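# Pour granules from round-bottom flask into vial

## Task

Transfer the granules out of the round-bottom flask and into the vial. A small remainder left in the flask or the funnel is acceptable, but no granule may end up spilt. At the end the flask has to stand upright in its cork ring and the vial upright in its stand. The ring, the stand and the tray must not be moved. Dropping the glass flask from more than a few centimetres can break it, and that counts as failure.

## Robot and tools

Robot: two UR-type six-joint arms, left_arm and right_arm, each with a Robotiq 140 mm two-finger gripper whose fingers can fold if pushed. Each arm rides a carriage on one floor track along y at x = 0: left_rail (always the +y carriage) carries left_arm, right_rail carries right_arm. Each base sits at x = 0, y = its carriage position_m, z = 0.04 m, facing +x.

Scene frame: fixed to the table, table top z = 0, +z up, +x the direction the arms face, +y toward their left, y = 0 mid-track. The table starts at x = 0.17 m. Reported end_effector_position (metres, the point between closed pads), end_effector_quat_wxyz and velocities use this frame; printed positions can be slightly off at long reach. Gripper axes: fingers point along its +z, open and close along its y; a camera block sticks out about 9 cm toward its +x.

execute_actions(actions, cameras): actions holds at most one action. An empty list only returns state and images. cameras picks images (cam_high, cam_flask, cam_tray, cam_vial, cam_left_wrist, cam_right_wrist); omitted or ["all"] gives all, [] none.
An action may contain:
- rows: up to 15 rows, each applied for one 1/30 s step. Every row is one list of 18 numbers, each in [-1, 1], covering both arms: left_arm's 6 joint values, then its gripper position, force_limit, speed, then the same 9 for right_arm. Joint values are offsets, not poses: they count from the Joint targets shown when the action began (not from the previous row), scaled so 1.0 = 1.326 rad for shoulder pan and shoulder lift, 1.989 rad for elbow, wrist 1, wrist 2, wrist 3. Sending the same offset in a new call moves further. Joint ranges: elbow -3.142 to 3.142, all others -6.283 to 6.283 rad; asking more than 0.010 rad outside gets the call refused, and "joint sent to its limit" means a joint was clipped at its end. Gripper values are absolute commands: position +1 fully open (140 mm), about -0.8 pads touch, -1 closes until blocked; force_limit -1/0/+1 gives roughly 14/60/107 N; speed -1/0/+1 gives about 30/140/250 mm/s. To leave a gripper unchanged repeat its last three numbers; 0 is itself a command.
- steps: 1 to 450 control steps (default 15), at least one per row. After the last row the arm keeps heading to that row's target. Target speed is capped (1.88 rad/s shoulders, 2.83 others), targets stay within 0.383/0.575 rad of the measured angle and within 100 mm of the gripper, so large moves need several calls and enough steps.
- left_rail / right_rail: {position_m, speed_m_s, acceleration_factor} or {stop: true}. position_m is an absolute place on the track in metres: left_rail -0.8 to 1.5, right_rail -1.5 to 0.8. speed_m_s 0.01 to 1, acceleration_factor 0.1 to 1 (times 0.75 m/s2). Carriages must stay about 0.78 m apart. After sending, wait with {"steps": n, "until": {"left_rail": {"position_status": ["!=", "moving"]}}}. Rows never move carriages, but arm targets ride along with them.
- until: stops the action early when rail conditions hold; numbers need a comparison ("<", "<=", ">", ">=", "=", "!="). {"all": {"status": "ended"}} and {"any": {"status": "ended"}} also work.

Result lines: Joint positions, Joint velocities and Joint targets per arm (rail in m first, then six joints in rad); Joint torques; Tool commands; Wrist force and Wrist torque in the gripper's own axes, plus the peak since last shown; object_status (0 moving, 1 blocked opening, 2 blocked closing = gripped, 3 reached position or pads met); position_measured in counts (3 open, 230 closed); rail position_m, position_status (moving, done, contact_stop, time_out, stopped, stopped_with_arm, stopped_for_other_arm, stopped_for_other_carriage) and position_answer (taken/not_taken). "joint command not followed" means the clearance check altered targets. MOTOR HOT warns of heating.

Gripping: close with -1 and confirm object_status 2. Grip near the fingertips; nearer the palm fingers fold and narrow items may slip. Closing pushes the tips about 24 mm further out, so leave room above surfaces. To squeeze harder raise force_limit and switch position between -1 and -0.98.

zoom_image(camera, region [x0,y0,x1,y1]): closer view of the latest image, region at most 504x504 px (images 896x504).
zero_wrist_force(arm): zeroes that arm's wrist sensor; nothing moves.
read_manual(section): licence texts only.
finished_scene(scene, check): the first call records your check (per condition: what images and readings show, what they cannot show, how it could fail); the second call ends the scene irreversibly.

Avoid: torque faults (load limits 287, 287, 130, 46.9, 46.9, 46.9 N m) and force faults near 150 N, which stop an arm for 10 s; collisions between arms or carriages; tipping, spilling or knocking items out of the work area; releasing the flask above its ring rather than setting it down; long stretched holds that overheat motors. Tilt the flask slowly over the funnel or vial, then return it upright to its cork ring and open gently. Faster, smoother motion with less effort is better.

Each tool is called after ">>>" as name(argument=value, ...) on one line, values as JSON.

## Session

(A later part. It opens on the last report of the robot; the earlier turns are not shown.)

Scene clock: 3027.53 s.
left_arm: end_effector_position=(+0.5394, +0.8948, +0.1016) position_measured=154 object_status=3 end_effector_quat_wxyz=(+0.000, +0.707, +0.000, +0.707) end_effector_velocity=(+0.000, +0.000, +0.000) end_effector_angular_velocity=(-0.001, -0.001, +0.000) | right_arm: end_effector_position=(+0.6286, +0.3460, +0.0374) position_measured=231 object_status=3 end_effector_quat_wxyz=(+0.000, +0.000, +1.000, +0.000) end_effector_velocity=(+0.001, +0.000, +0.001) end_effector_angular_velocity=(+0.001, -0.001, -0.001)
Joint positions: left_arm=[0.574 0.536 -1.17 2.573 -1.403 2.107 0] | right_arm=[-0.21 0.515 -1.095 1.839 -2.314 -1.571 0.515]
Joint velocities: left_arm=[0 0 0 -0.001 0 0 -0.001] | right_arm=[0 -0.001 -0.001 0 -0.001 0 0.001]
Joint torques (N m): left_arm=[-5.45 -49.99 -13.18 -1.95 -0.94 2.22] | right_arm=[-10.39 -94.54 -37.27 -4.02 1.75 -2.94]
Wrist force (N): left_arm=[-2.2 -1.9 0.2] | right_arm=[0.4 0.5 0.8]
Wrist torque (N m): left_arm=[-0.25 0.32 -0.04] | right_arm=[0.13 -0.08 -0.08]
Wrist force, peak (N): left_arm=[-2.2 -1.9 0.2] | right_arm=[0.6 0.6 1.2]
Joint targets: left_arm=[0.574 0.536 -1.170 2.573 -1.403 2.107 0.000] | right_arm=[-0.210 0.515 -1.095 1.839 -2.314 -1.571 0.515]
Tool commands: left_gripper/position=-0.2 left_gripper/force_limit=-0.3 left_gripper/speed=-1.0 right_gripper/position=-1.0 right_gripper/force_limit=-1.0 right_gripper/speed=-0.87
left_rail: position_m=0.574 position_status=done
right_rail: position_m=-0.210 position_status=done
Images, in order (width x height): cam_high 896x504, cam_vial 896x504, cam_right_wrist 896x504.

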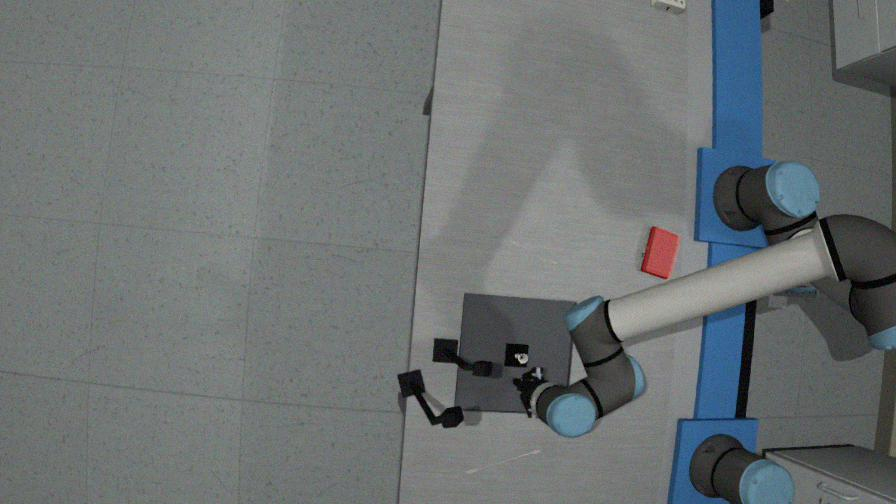

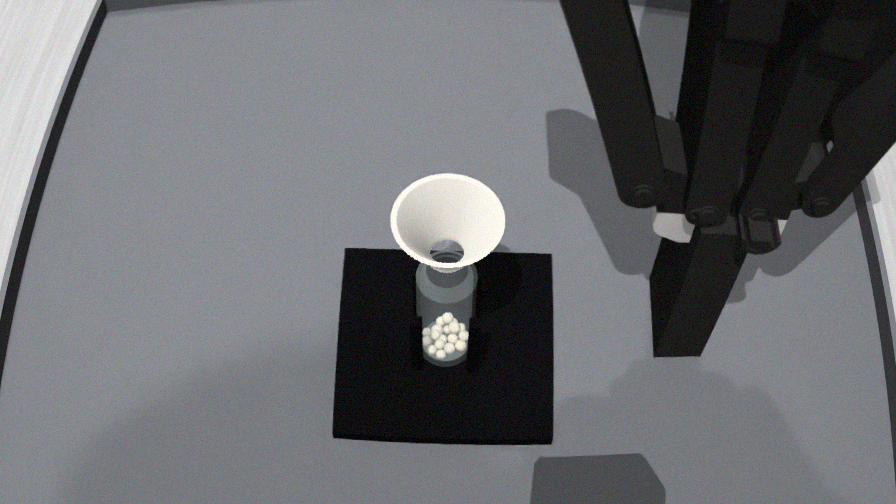

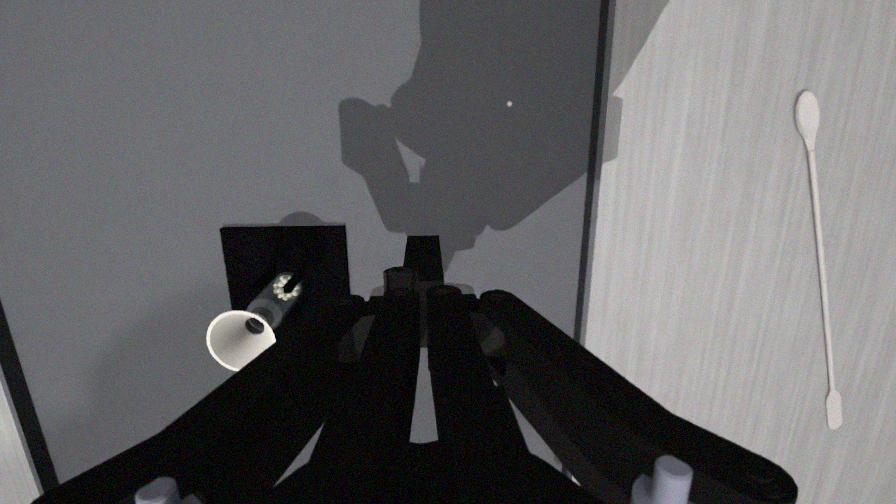

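>>> execute_actions(actions=[{"rows": [[0,0,0,0,0,0,-0.2,-0.3,-1,0,-0.00022,-0.00007,0.00021,0,0,-1,-1,-0.87],[0,0,0,0,0,0,-0.2,-0.3,-1,0,-0.00146,-0.00044,0.00142,0,0,-1,-1,-0.87],[0,0,0,0,0,0,-0.2,-0.3,-1,0,-0.00411,-0.00125,0.00399,0,0,-1,-1,-0.87],[0,0,0,0,0,0,-0.2,-0.3,-1,0,-0.008,-0.00244,0.00777,0,0,-1,-1,-0.87],[0,0,0,0,0,0,-0.2,-0.3,-1,0,-0.0126,-0.00384,0.01224,0,0,-1,-1,-0.87],[0,0,0,0,0,0,-0.2,-0.3,-1,0,-0.01721,-0.00524,0.01671,0,0,-1,-1,-0.87],[0,0,0,0,0,0,-0.2,-0.3,-1,0,-0.0211,-0.00643,0.02049,0,0,-1,-1,-0.87],[0,0,0,0,0,0,-0.2,-0.3,-1,0,-0.02375,-0.00724,0.02307,0,0,-1,-1,-0.87],[0,0,0,0,0,0,-0.2,-0.3,-1,0,-0.02499,-0.00762,0.02428,0,0,-1,-1,-0.87],[0,0,0,0,0,0,-0.2,-0.3,-1,0,-0.025207,-0.007681,0.024486,0,0,-1,-1,-0.87]], "steps": 14}], cameras=["cam_vial", "cam_tray", "cam_right_wrist"])

>>> zoom_image(camera="cam_vial", region=[560, 160, 820, 420])

>>> zoom_image(camera="cam_tray", region=[480, 120, 680, 300])

Scene clock: 3088.70 s.
left_arm: end_effector_position=(+0.5394, +0.8948, +0.1016) position_measured=154 object_status=3 end_effector_quat_wxyz=(+0.000, +0.707, +0.000, +0.707) end_effector_velocity=(+0.000, +0.000, +0.000) end_effector_angular_velocity=(-0.001, +0.000, -0.001) | right_arm: end_effector_position=(+0.6286, +0.3460, +0.0672) position_measured=231 object_status=3 end_effector_quat_wxyz=(+0.000, +0.000, +1.000, +0.000) end_effector_velocity=(-0.001, +0.000, +0.002) end_effector_angular_velocity=(-0.001, +0.001, +0.001)
Joint positions: left_arm=[0.574 0.536 -1.17 2.573 -1.403 2.107 0] | right_arm=[-0.21 0.515 -1.128 1.824 -2.266 -1.571 0.515]
Joint velocities: left_arm=[0 0 0 0 0 0.001 -0.001] | right_arm=[0 0 -0.002 -0.001 0.004 0 -0.001]
Joint torques (N m): left_arm=[-5.55 -48.79 -13.01 -1.63 -1.42 2.52] | right_arm=[-11.02 -98.45 -43.77 -3.14 1.23 -3.01]
Wrist force (N): left_arm=[-1.6 -1.2 0.5] | right_arm=[0.1 0.9 0.5]
Wrist torque (N m): left_arm=[-0.09 0.19 -0.04] | right_arm=[0.22 0.02 -0.07]
Wrist force, peak (N): left_arm=[-1.7 -1.9 0.8] | right_arm=[0.3 0.7 2.2]
Joint targets: left_arm=[0.574 0.536 -1.170 2.573 -1.403 2.107 0.000] | right_arm=[-0.210 0.515 -1.128 1.824 -2.266 -1.571 0.515]
left_rail: position_m=0.574 position_status=done
right_rail: position_m=-0.210 position_status=done
Images, in order (width x height): cam_tray 896x504, cam_vial 896x504, cam_right_wrist 896x504.

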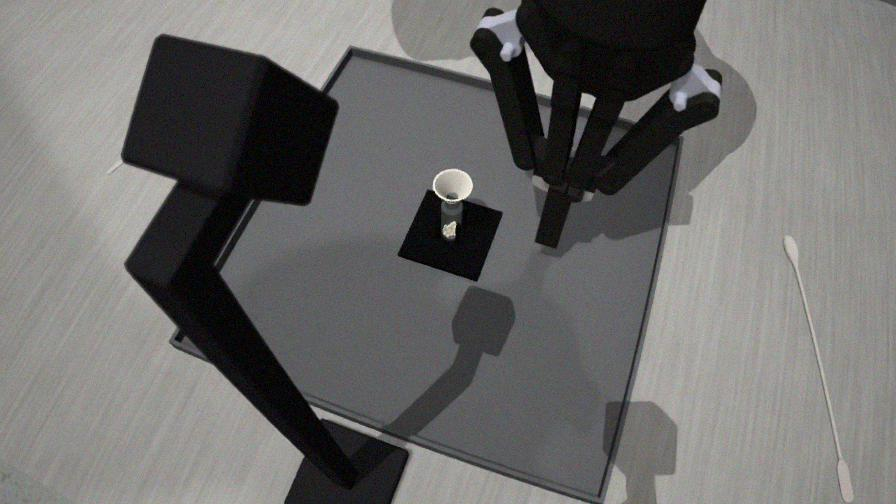

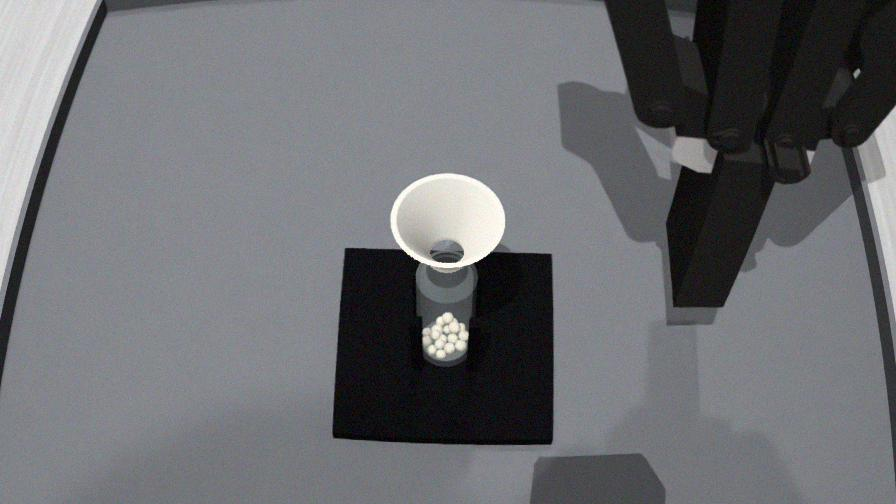

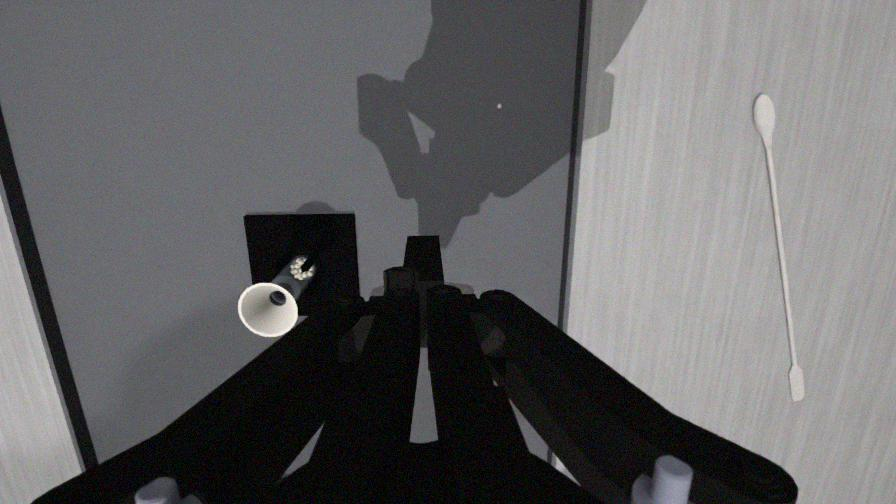

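Scaled by 1.938 from the camera's 896x504 image, which has a finer 1280x720 frame.

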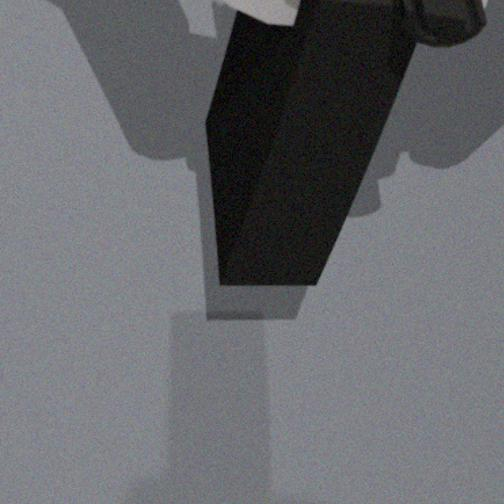

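Scaled by 2.520 from the camera's 896x504 image, which has a finer 1280x720 frame.

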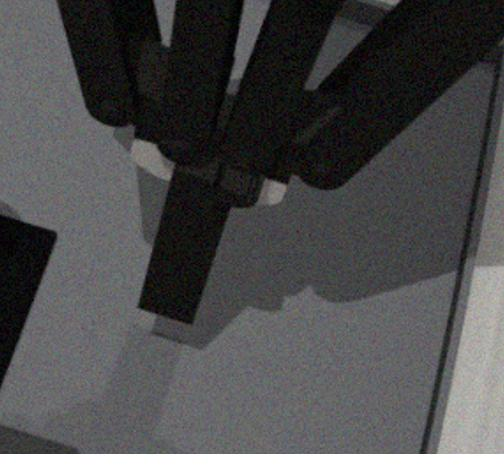

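>>> zoom_image(camera="cam_right_wrist", region=[340, 180, 560, 420])

>>> zoom_image(camera="cam_tray", region=[420, 0, 720, 300])

>>> zoom_image(camera="cam_vial", region=[380, 160, 580, 400])

Scaled by 2.100 from the camera's 896x504 image, which has a finer 1280x720 frame.

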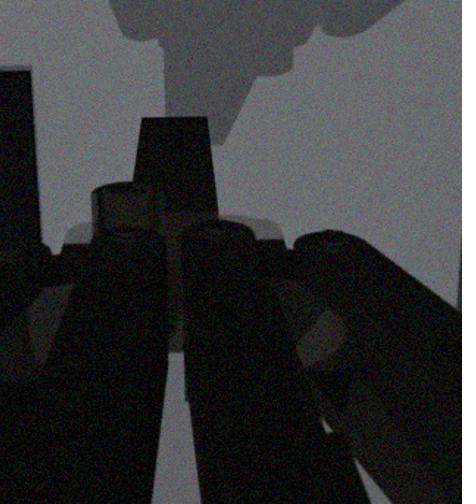

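Scaled by 1.680 from the camera's 896x504 image, which has a finer 1280x720 frame.

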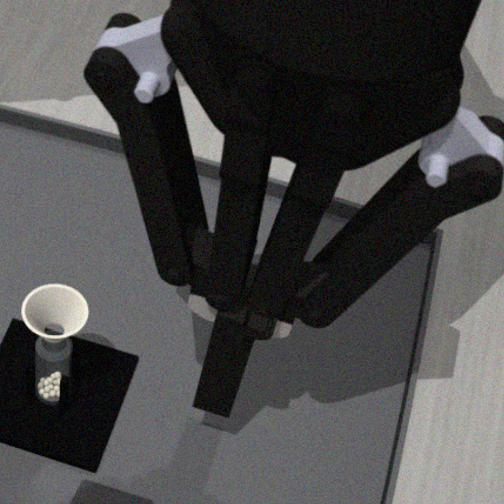

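Scaled by 2.100 from the camera's 896x504 image, which has a finer 1280x720 frame.

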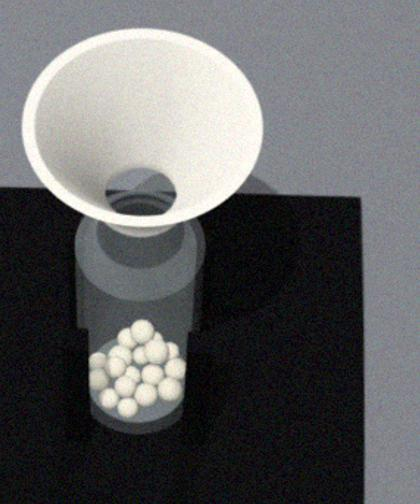

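>>> execute_actions(actions=[], cameras=["cam_high", "cam_flask", "cam_left_wrist"])

>>> zoom_image(camera="cam_high", region=[400, 270, 660, 500])

Scene clock: 3116.57 s.
left_arm: end_effector_position=(+0.5394, +0.8948, +0.1016) position_measured=154 object_status=3 end_effector_quat_wxyz=(+0.000, +0.707, +0.000, +0.707) end_effector_velocity=(+0.000, +0.000, +0.000) end_effector_angular_velocity=(-0.001, +0.001, +0.000) | right_arm: end_effector_position=(+0.6286, +0.3460, +0.0674) position_measured=231 object_status=3 end_effector_quat_wxyz=(+0.000, +0.000, +1.000, +0.000) end_effector_velocity=(-0.001, +0.001, +0.000) end_effector_angular_velocity=(+0.000, +0.000, +0.001)
Joint positions: left_arm=[0.574 0.536 -1.17 2.573 -1.403 2.107 0] | right_arm=[-0.21 0.515 -1.128 1.824 -2.266 -1.571 0.515]
Joint velocities: left_arm=[0 0 0 0.001 0 0 0] | right_arm=[0 0.001 0 0 0 0 0]
Joint torques (N m): left_arm=[-6.19 -48.91 -12.91 -1.7 -1.4 2.42] | right_arm=[-9.22 -94.09 -39.47 -3.7 1.13 -3.02]
Wrist force (N): left_arm=[-1.5 -1.3 0.3] | right_arm=[0.6 0.4 0.5]
Wrist torque (N m): left_arm=[-0.10 0.18 -0.04] | right_arm=[0.12 -0.11 -0.06]
Wrist force, peak (N): left_arm=[-2.1 -1.6 0.5] | right_arm=[0.5 1.0 0.8]
Joint targets: left_arm=[0.574 0.536 -1.170 2.573 -1.403 2.107 0.000] | right_arm=[-0.210 0.515 -1.128 1.824 -2.266 -1.571 0.515]
Tool commands: left_gripper/position=-0.2 left_gripper/force_limit=-0.3 left_gripper/speed=-1.0 right_gripper/position=-1.0 right_gripper/force_limit=-1.0 right_gripper/speed=-0.87
left_rail: position_m=0.574 position_status=done
right_rail: position_m=-0.210 position_status=done
Images, in order (width x height): cam_high 896x504, cam_flask 896x504, cam_left_wrist 896x504.

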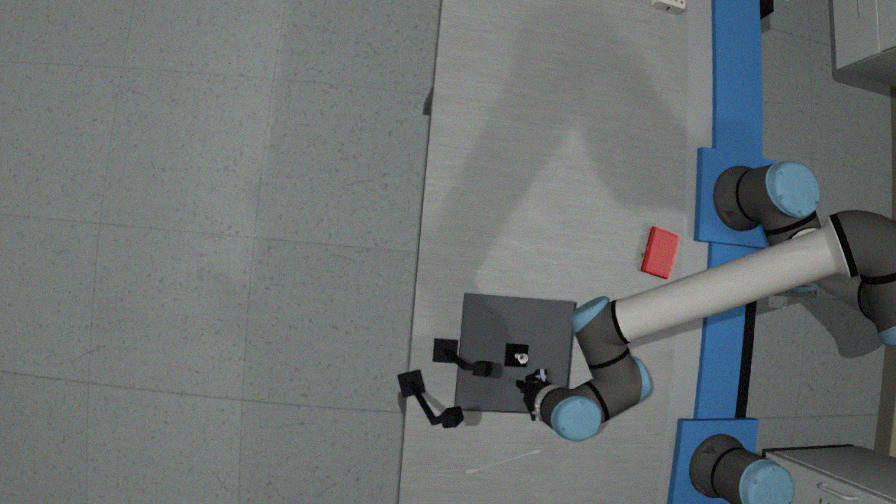

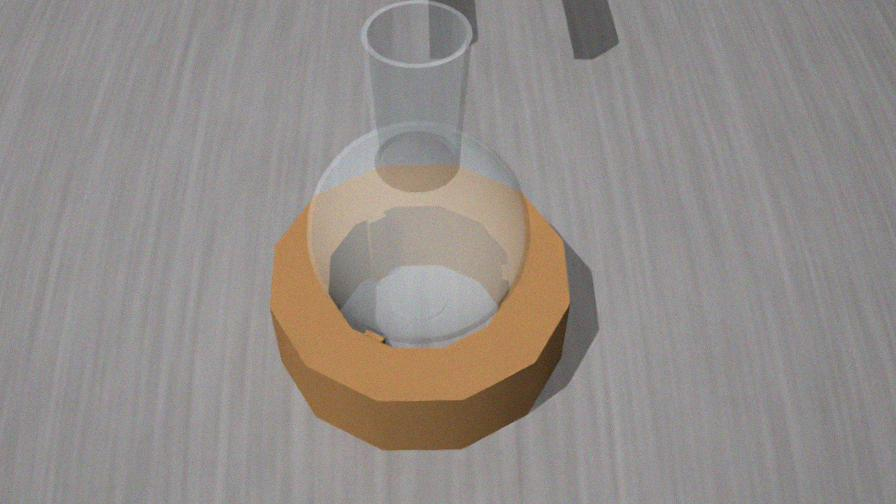

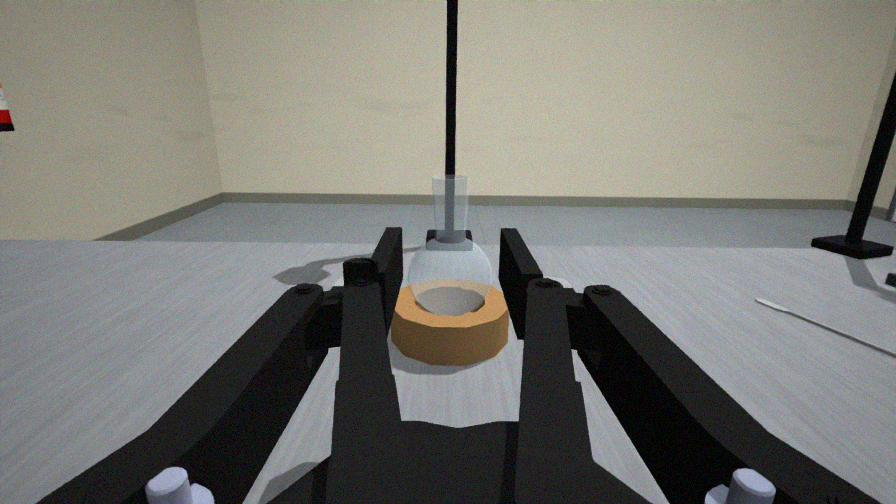

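Scaled by 1.938 from the camera's 896x504 image, which has a finer 1280x720 frame.

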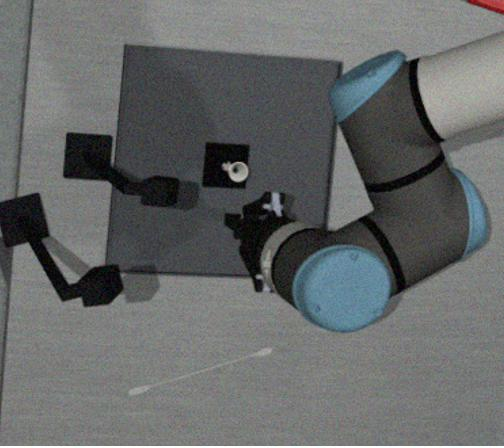

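>>> execute_actions(actions=[], cameras=["cam_tray", "cam_vial", "cam_right_wrist"])

>>> zoom_image(camera="cam_tray", region=[160, 240, 664, 504])

>>> zoom_image(camera="cam_tray", region=[560, 60, 896, 340])

Scene clock: 3125.13 s.
left_arm: end_effector_position=(+0.5394, +0.8948, +0.1016) position_measured=154 object_status=3 end_effector_quat_wxyz=(+0.000, +0.707, +0.000, +0.707) end_effector_velocity=(+0.000, +0.000, +0.000) end_effector_angular_velocity=(+0.001, -0.001, -0.001) | right_arm: end_effector_position=(+0.6286, +0.3460, +0.0674) position_measured=231 object_status=3 end_effector_quat_wxyz=(+0.000, +0.000, +1.000, +0.000) end_effector_velocity=(-0.001, +0.001, +0.001) end_effector_angular_velocity=(+0.001, -0.001, +0.002)
Joint positions: left_arm=[0.574 0.536 -1.17 2.573 -1.403 2.107 0] | right_arm=[-0.21 0.515 -1.128 1.824 -2.266 -1.571 0.515]
Joint velocities: left_arm=[0 0 0 0 0 0.001 0.001] | right_arm=[0 0.001 -0.001 0 0 0 0]
Joint torques (N m): left_arm=[-5.31 -49.77 -12.55 -1.74 -1.74 2.34] | right_arm=[-10.47 -96.63 -34.48 -4.53 1.13 -2.66]
Wrist force (N): left_arm=[-1.6 -1.5 0.5] | right_arm=[0.4 0.1 0.4]
Wrist torque (N m): left_arm=[-0.15 0.20 -0.04] | right_arm=[0.06 -0.05 -0.07]
Wrist force, peak (N): left_arm=[-2.0 -1.7 0.4] | right_arm=[0.3 1.0 0.9]
Joint targets: left_arm=[0.574 0.536 -1.170 2.573 -1.403 2.107 0.000] | right_arm=[-0.210 0.515 -1.128 1.824 -2.266 -1.571 0.515]
Tool commands: left_gripper/position=-0.2 left_gripper/force_limit=-0.3 left_gripper/speed=-1.0 right_gripper/position=-1.0 right_gripper/force_limit=-1.0 right_gripper/speed=-0.87
left_rail: position_m=0.574 position_status=done
right_rail: position_m=-0.210 position_status=done
Images, in order (width x height): cam_tray 896x504, cam_vial 896x504, cam_right_wrist 896x504.

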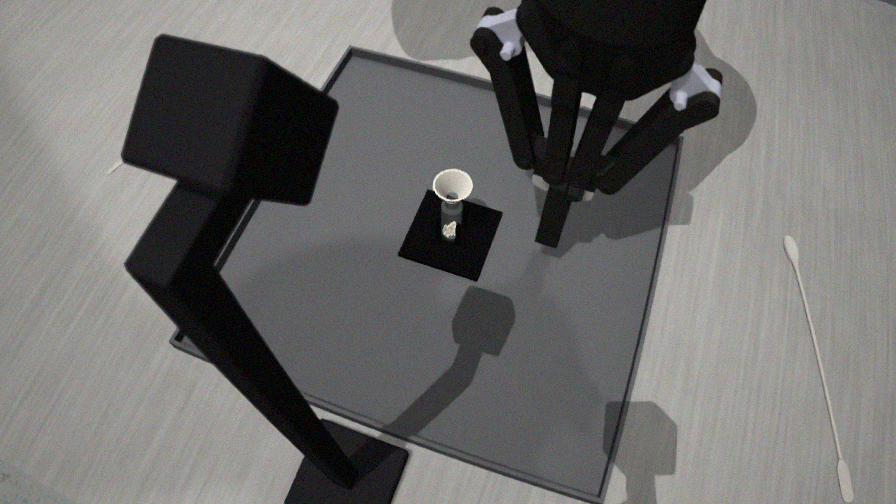

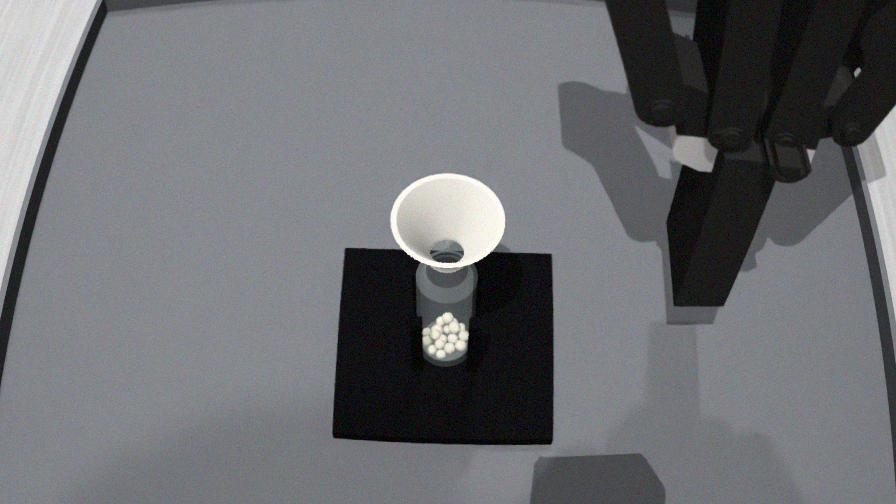

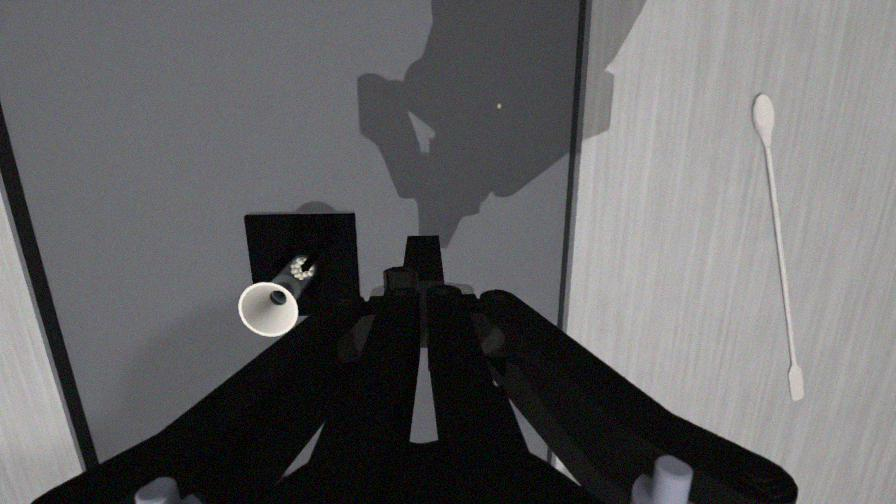

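Scaled by 1.000.

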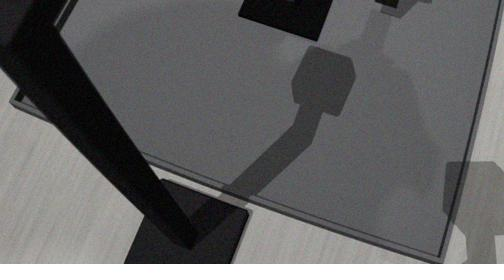

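Scaled by 1.500 from the camera's 896x504 image, which has a finer 1280x720 frame.

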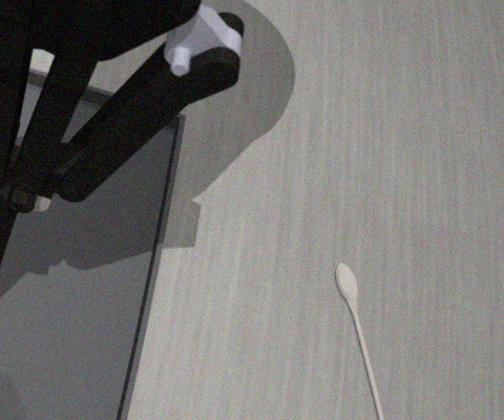

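>>> execute_actions(actions=[{"rows": [[0,0,0,0,0,0,-0.2,-0.3,-1,0,-0.00033,-0.00013,0.00034,0,0,-1,-1,-0.87],[0,0,0,0,0,0,-0.2,-0.3,-1,0,-0.00216,-0.00084,0.00227,0,0,-1,-1,-0.87],[0,0,0,0,0,0,-0.2,-0.3,-1,0,-0.00592,-0.00229,0.00624,0,0,-1,-1,-0.87],[0,0,0,0,0,0,-0.2,-0.3,-1,-0.00032,-0.0114,-0.00413,0.01173,0,-0.00021,-1,-1,-0.87],[0,0,0,0,0,0,-0.2,-0.3,-1,-0.00222,-0.01845,-0.00517,0.01747,0,-0.00148,-1,-1,-0.87],[0,0,0,0,0,0,-0.2,-0.3,-1,-0.00647,-0.02646,-0.00447,0.02211,0,-0.00431,-1,-1,-0.87],[0,0,0,0,0,0,-0.2,-0.3,-1,-0.01311,-0.03451,-0.00166,0.02466,0,-0.00874,-1,-1,-0.87],[0,0,0,0,0,0,-0.2,-0.3,-1,-0.02165,-0.04184,0.00313,0.02477,0,-0.01443,-1,-1,-0.87],[0,0,0,0,0,0,-0.2,-0.3,-1,-0.03123,-0.04835,0.00917,0.02306,0,-0.02082,-1,-1,-0.87],[0,0,0,0,0,0,-0.2,-0.3,-1,-0.04081,-0.05452,0.01534,0.02101,0,-0.02721,-1,-1,-0.87],[0,0,0,0,0,0,-0.2,-0.3,-1,-0.04936,-0.06003,0.02084,0.01918,0,-0.0329,-1,-1,-0.87],[0,0,0,0,0,0,-0.2,-0.3,-1,-0.056,-0.06431,0.02511,0.01776,0,-0.03733,-1,-1,-0.87],[0,0,0,0,0,0,-0.2,-0.3,-1,-0.06025,-0.06705,0.02785,0.01685,0,-0.04017,-1,-1,-0.87],[0,0,0,0,0,0,-0.2,-0.3,-1,-0.06215,-0.06828,0.02907,0.01645,0,-0.04143,-1,-1,-0.87],[0,0,0,0,0,0,-0.2,-0.3,-1,-0.062466,-0.068482,0.029274,0.016381,0,-0.041644,-1,-1,-0.87]], "steps": 20}], cameras=["cam_vial", "cam_tray", "cam_right_wrist"])

>>> zoom_image(camera="cam_vial", region=[340, 60, 560, 280])

>>> zoom_image(camera="cam_tray", region=[380, 60, 560, 260])

Scene clock: 3209.90 s.
left_arm: end_effector_position=(+0.5394, +0.8948, +0.1016) position_measured=154 object_status=3 end_effector_quat_wxyz=(+0.000, +0.707, +0.000, +0.707) end_effector_velocity=(+0.000, +0.000, +0.000) end_effector_angular_velocity=(+0.000, +0.000, +0.000) | right_arm: end_effector_position=(+0.6364, +0.2758, +0.1034) position_measured=231 object_status=3 end_effector_quat_wxyz=(+0.000, +0.000, +1.000, +0.000) end_effector_velocity=(+0.001, -0.003, +0.001) end_effector_angular_velocity=(+0.001, -0.001, +0.000)
Joint positions: left_arm=[0.574 0.536 -1.17 2.573 -1.403 2.107 0] | right_arm=[-0.21 0.433 -1.219 1.882 -2.233 -1.571 0.433]
Joint velocities: left_arm=[0 0 0 0 0 0 0.001] | right_arm=[0 -0.004 -0.003 0.002 -0.001 0.001 -0.004]
Joint torques (N m): left_arm=[-6.01 -47.17 -12.43 -1.89 -1.87 2.44] | right_arm=[-12.65 -85.66 -31.09 -6.39 1.49 -2.72]
Wrist force (N): left_arm=[-1.7 -1.4 0.2] | right_arm=[-0.3 0.3 0.8]
Wrist torque (N m): left_arm=[-0.12 0.22 -0.05] | right_arm=[0.03 0.06 -0.02]
Wrist force, peak (N): left_arm=[-1.7 -2.3 0.4] | right_arm=[0.5 3.0 0.0]
Joint targets: left_arm=[0.574 0.536 -1.170 2.573 -1.403 2.107 0.000] | right_arm=[-0.210 0.432 -1.219 1.882 -2.233 -1.571 0.432]
left_rail: position_m=0.574 position_status=done
right_rail: position_m=-0.210 position_status=done
Images, in order (width x height): cam_tray 896x504, cam_vial 896x504, cam_right_wrist 896x504.

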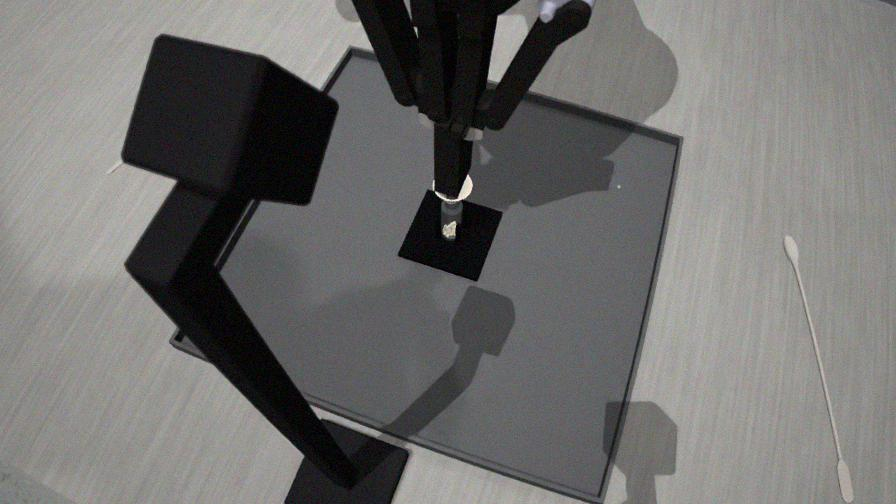

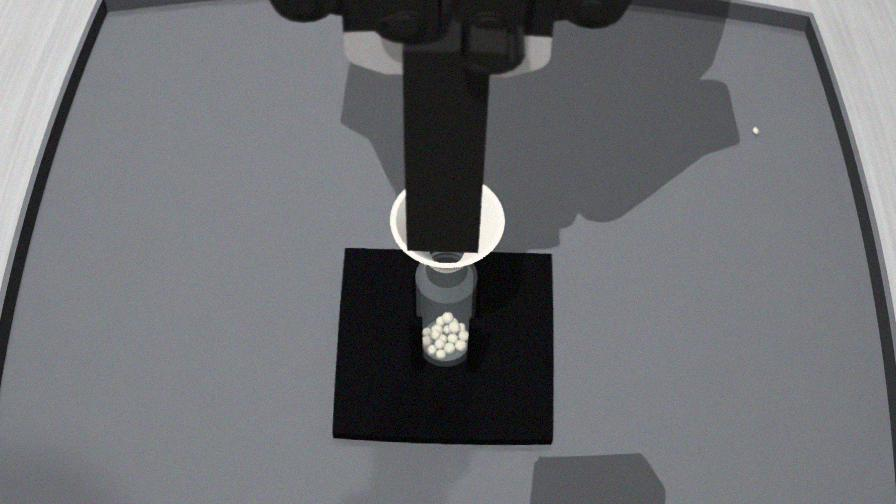

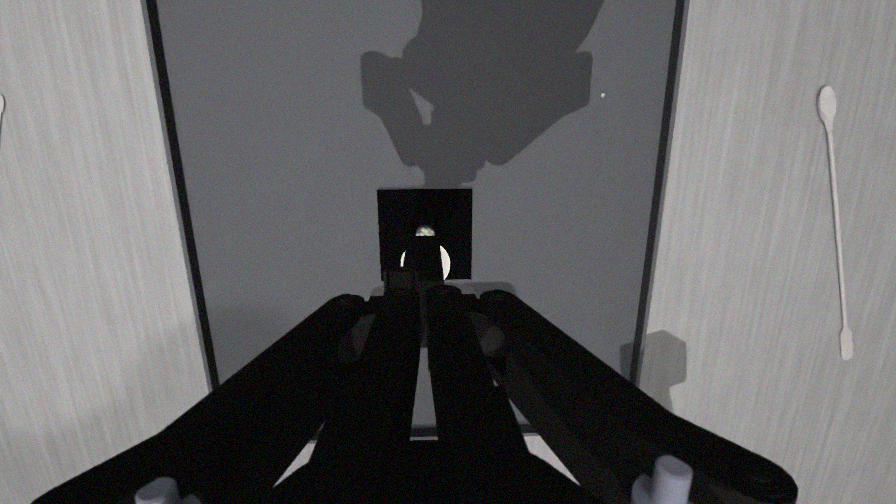

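Scaled by 2.291 from the camera's 896x504 image, which has a finer 1280x720 frame.

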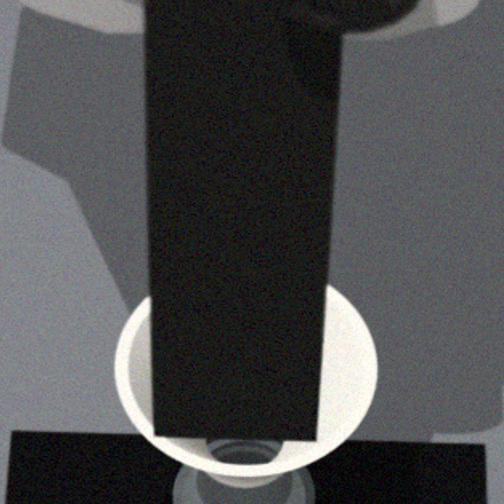

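Scaled by 2.520 from the camera's 896x504 image, which has a finer 1280x720 frame.

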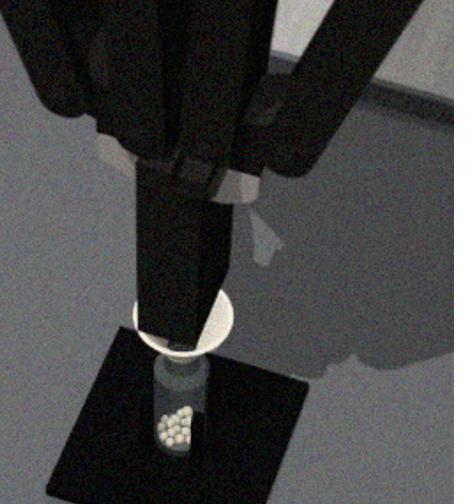

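I'll take a look at the current state with the cameras covering the funnel.

>>> execute_actions(actions=[], cameras=["cam_vial", "cam_right_wrist"])

Scene clock: 3244.10 s.
left_arm: end_effector_position=(+0.5394, +0.8948, +0.1016) position_measured=154 object_status=3 end_effector_quat_wxyz=(+0.000, +0.707, +0.000, +0.707) end_effector_velocity=(+0.000, +0.000, +0.000) end_effector_angular_velocity=(+0.000, +0.000, +0.001) | right_arm: end_effector_position=(+0.6364, +0.2755, +0.1034) position_measured=231 object_status=3 end_effector_quat_wxyz=(+0.000, +0.000, +1.000, +0.000) end_effector_velocity=(+0.000, +0.001, -0.001) end_effector_angular_velocity=(+0.000, +0.000, +0.002)
Joint positions: left_arm=[0.574 0.536 -1.17 2.573 -1.403 2.107 0] | right_arm=[-0.21 0.432 -1.219 1.882 -2.233 -1.571 0.432]
Joint velocities: left_arm=[0 0 0 0 0 0 0] | right_arm=[0 0.001 0.001 0 -0.001 0 0]
Joint torques (N m): left_arm=[-5.54 -46.65 -12.07 -1.45 -1.63 2.07] | right_arm=[-11.84 -85.85 -38.53 -6.23 1.12 -2.95]
Wrist force (N): left_arm=[-1.6 -1.5 0.2] | right_arm=[0.0 0.5 0.6]
Wrist torque (N m): left_arm=[-0.16 0.19 -0.04] | right_arm=[0.08 0.00 -0.02]
Wrist force, peak (N): left_arm=[-1.9 -1.9 0.2] | right_arm=[0.0 0.4 1.0]
Joint targets: left_arm=[0.574 0.536 -1.170 2.573 -1.403 2.107 0.000] | right_arm=[-0.210 0.432 -1.219 1.882 -2.233 -1.571 0.432]
Tool commands: left_gripper/position=-0.2 left_gripper/force_limit=-0.3 left_gripper/speed=-1.0 right_gripper/position=-1.0 right_gripper/force_limit=-1.0 right_gripper/speed=-0.87
left_rail: position_m=0.574 position_status=done
right_rail: position_m=-0.210 position_status=done
Images, in order (width x height): cam_vial 896x504, cam_right_wrist 896x504.

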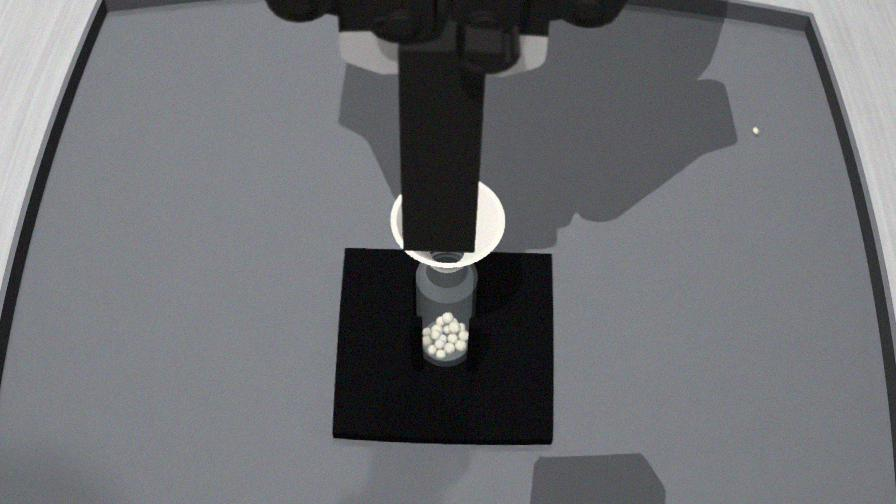

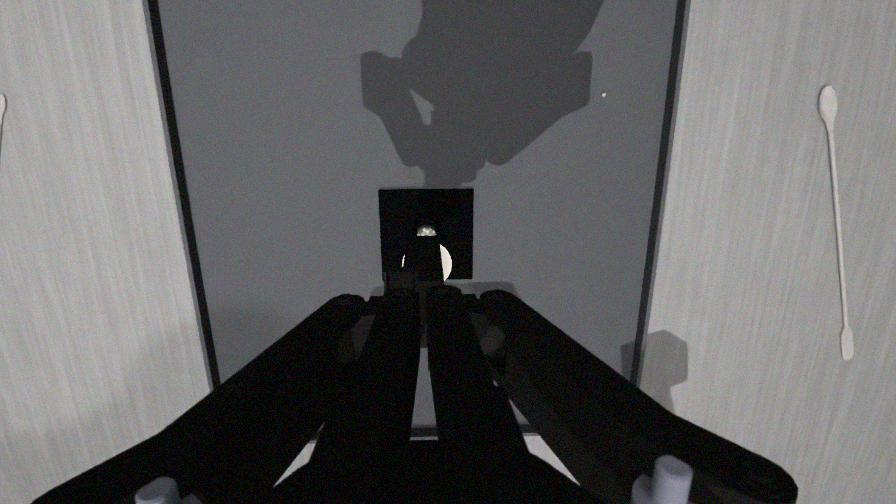

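>>> zoom_image(camera="cam_vial", region=[380, 160, 520, 380])

>>> zoom_image(camera="cam_right_wrist", region=[370, 180, 490, 320])

Scaled by 2.291 from the camera's 896x504 image, which has a finer 1280x720 frame.

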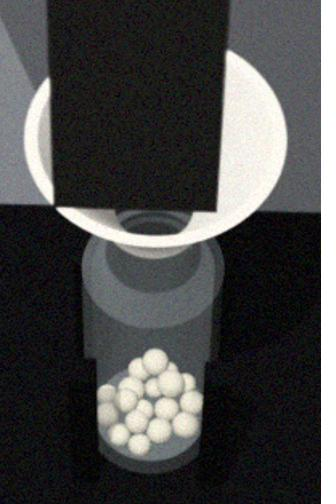

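Scaled by 3.600 from the camera's 896x504 image, which has a finer 1280x720 frame.

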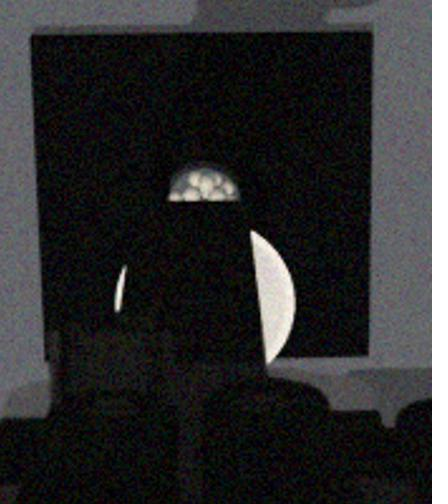

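>>> zoom_image(camera="cam_vial", region=[395, 200, 485, 260])

>>> zoom_image(camera="cam_right_wrist", region=[400, 225, 460, 295])

Scaled by 5.600 from the camera's 896x504 image, which has a finer 1280x720 frame.

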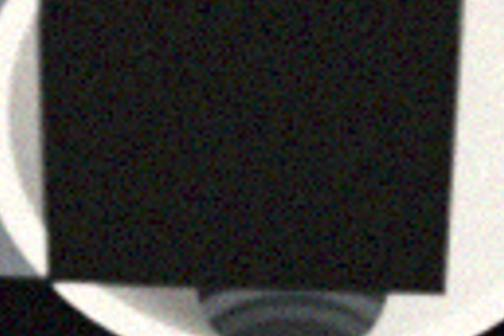

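Scaled by 7.200 from the camera's 896x504 image, which has a finer 1280x720 frame.

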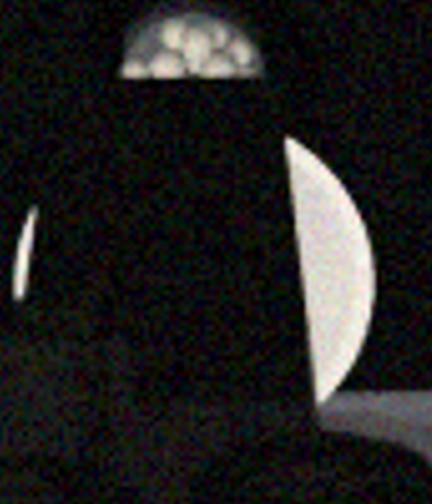

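I'm centring the closed fingers on the funnel (about 2 mm toward +Y) and then opening them slowly above it.

>>> execute_actions(actions=[{"rows": [[0,0,0,0,0,0,-0.2,-0.3,-1, 0.000111,0.000081,-0.000079,0.000025,0,0.000074,-1,-1,-0.87],[0,0,0,0,0,0,-0.2,-0.3,-1, 0.000611,0.000443,-0.000434,0.000138,0,0.000407,-1,-1,-0.87],[0,0,0,0,0,0,-0.2,-0.3,-1, 0.001313,0.000953,-0.000932,0.000297,0,0.000876,-1,-1,-0.87],[0,0,0,0,0,0,-0.2,-0.3,-1, 0.001813,0.001315,-0.001287,0.00041,0,0.001209,-1,-1,-0.87],[0,0,0,0,0,0,-0.2,-0.3,-1, 0.001924,0.001396,-0.001366,0.000435,0,0.001283,-1,-1,-0.87],[0,0,0,0,0,0,-0.2,-0.3,-1, 0.001924,0.001396,-0.001366,0.000435,0,0.001283,-1,-1,-0.87],[0,0,0,0,0,0,-0.2,-0.3,-1, 0.001924,0.001396,-0.001366,0.000435,0,0.001283,-1,-1,-0.87],[0,0,0,0,0,0,-0.2,-0.3,-1, 0.001924,0.001396,-0.001366,0.000435,0,0.001283,-0.67,-1,-1]], "steps": 20}], cameras=["cam_vial", "cam_right_wrist", "cam_tray"])

Scene clock: 3356.47 s.
left_arm: end_effector_position=(+0.5394, +0.8948, +0.1016) position_measured=154 object_status=3 end_effector_quat_wxyz=(+0.000, +0.707, +0.000, +0.707) end_effector_velocity=(+0.000, +0.000, +0.000) end_effector_angular_velocity=(-0.002, +0.000, +0.001) | right_arm: end_effector_position=(+0.6365, +0.2777, +0.1034) position_measured=213 object_status=3 end_effector_quat_wxyz=(+0.000, +0.000, +1.000, +0.000) end_effector_velocity=(+0.001, +0.000, +0.001) end_effector_angular_velocity=(+0.000, -0.001, +0.000)
Joint positions: left_arm=[0.574 0.536 -1.17 2.573 -1.403 2.107 0] | right_arm=[-0.21 0.435 -1.217 1.879 -2.232 -1.571 0.435]
Joint velocities: left_arm=[0 0 0 0 0 -0.001 -0.002] | right_arm=[0 0 -0.001 -0.001 0 0 0]
Joint torques (N m): left_arm=[-5.8 -45.24 -11.87 -1.68 -1.67 2.09] | right_arm=[17.17 -61.98 -44.88 -2.91 0.9 4.32]
Wrist force (N): left_arm=[-1.6 -1.5 0.6] | right_arm=[0.2 0.1 0.4]
Wrist torque (N m): left_arm=[-0.16 0.18 -0.04] | right_arm=[0.01 -0.05 -0.02]
Wrist force, peak (N): left_arm=[-1.8 -1.8 0.7] | right_arm=[-0.3 0.9 1.0]
Joint targets: left_arm=[0.574 0.536 -1.170 2.573 -1.403 2.107 0.000] | right_arm=[-0.210 0.435 -1.217 1.879 -2.232 -1.571 0.435]
left_rail: position_m=0.574 position_status=done
right_rail: position_m=-0.210 position_status=done
Images, in order (width x height): cam_tray 896x504, cam_vial 896x504, cam_right_wrist 896x504.

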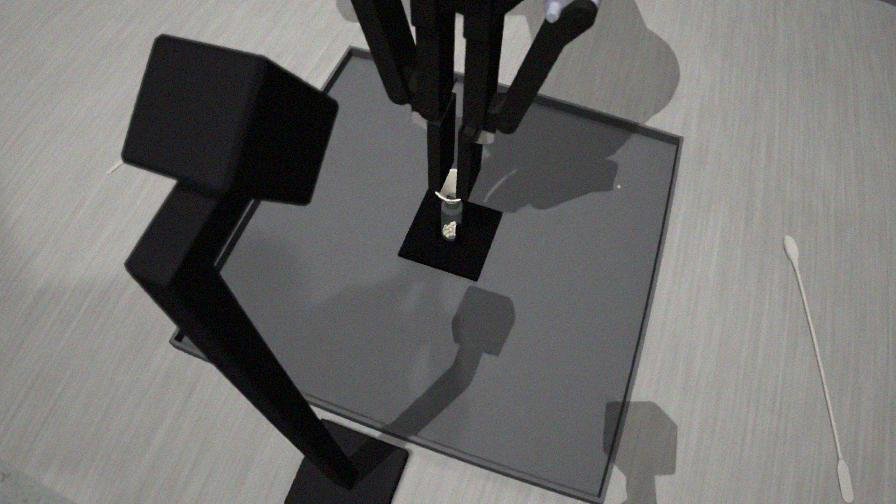

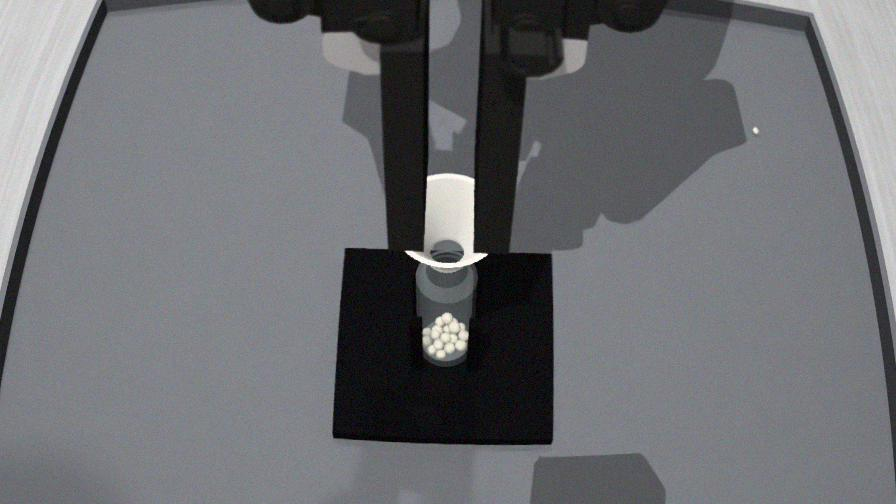

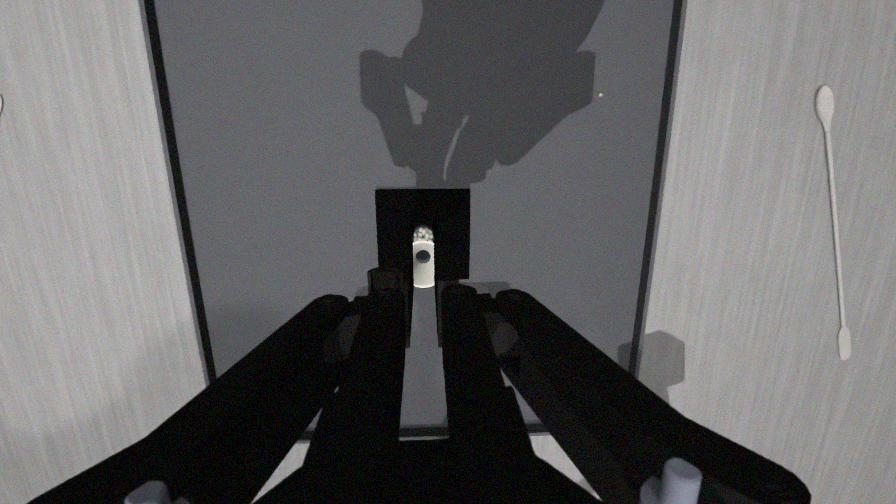

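>>> zoom_image(camera="cam_vial", region=[380, 160, 520, 380])

>>> zoom_image(camera="cam_right_wrist", region=[395, 215, 455, 295])

>>> zoom_image(camera="cam_vial", region=[405, 300, 490, 375])

Scaled by 2.291 from the camera's 896x504 image, which has a finer 1280x720 frame.

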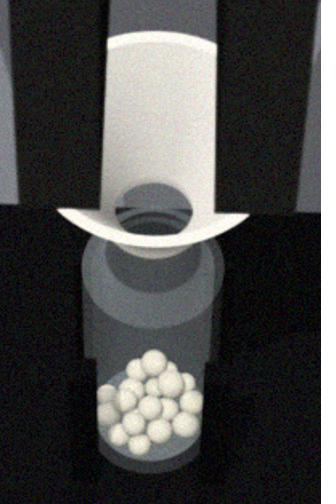

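Scaled by 6.300 from the camera's 896x504 image, which has a finer 1280x720 frame.

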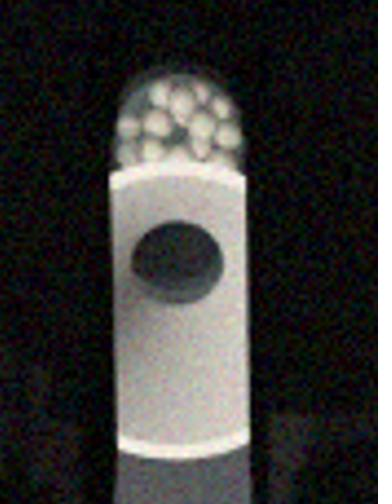

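Scaled by 5.929 from the camera's 896x504 image, which has a finer 1280x720 frame.

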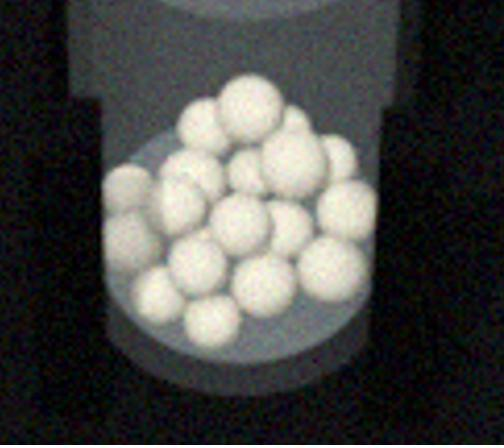

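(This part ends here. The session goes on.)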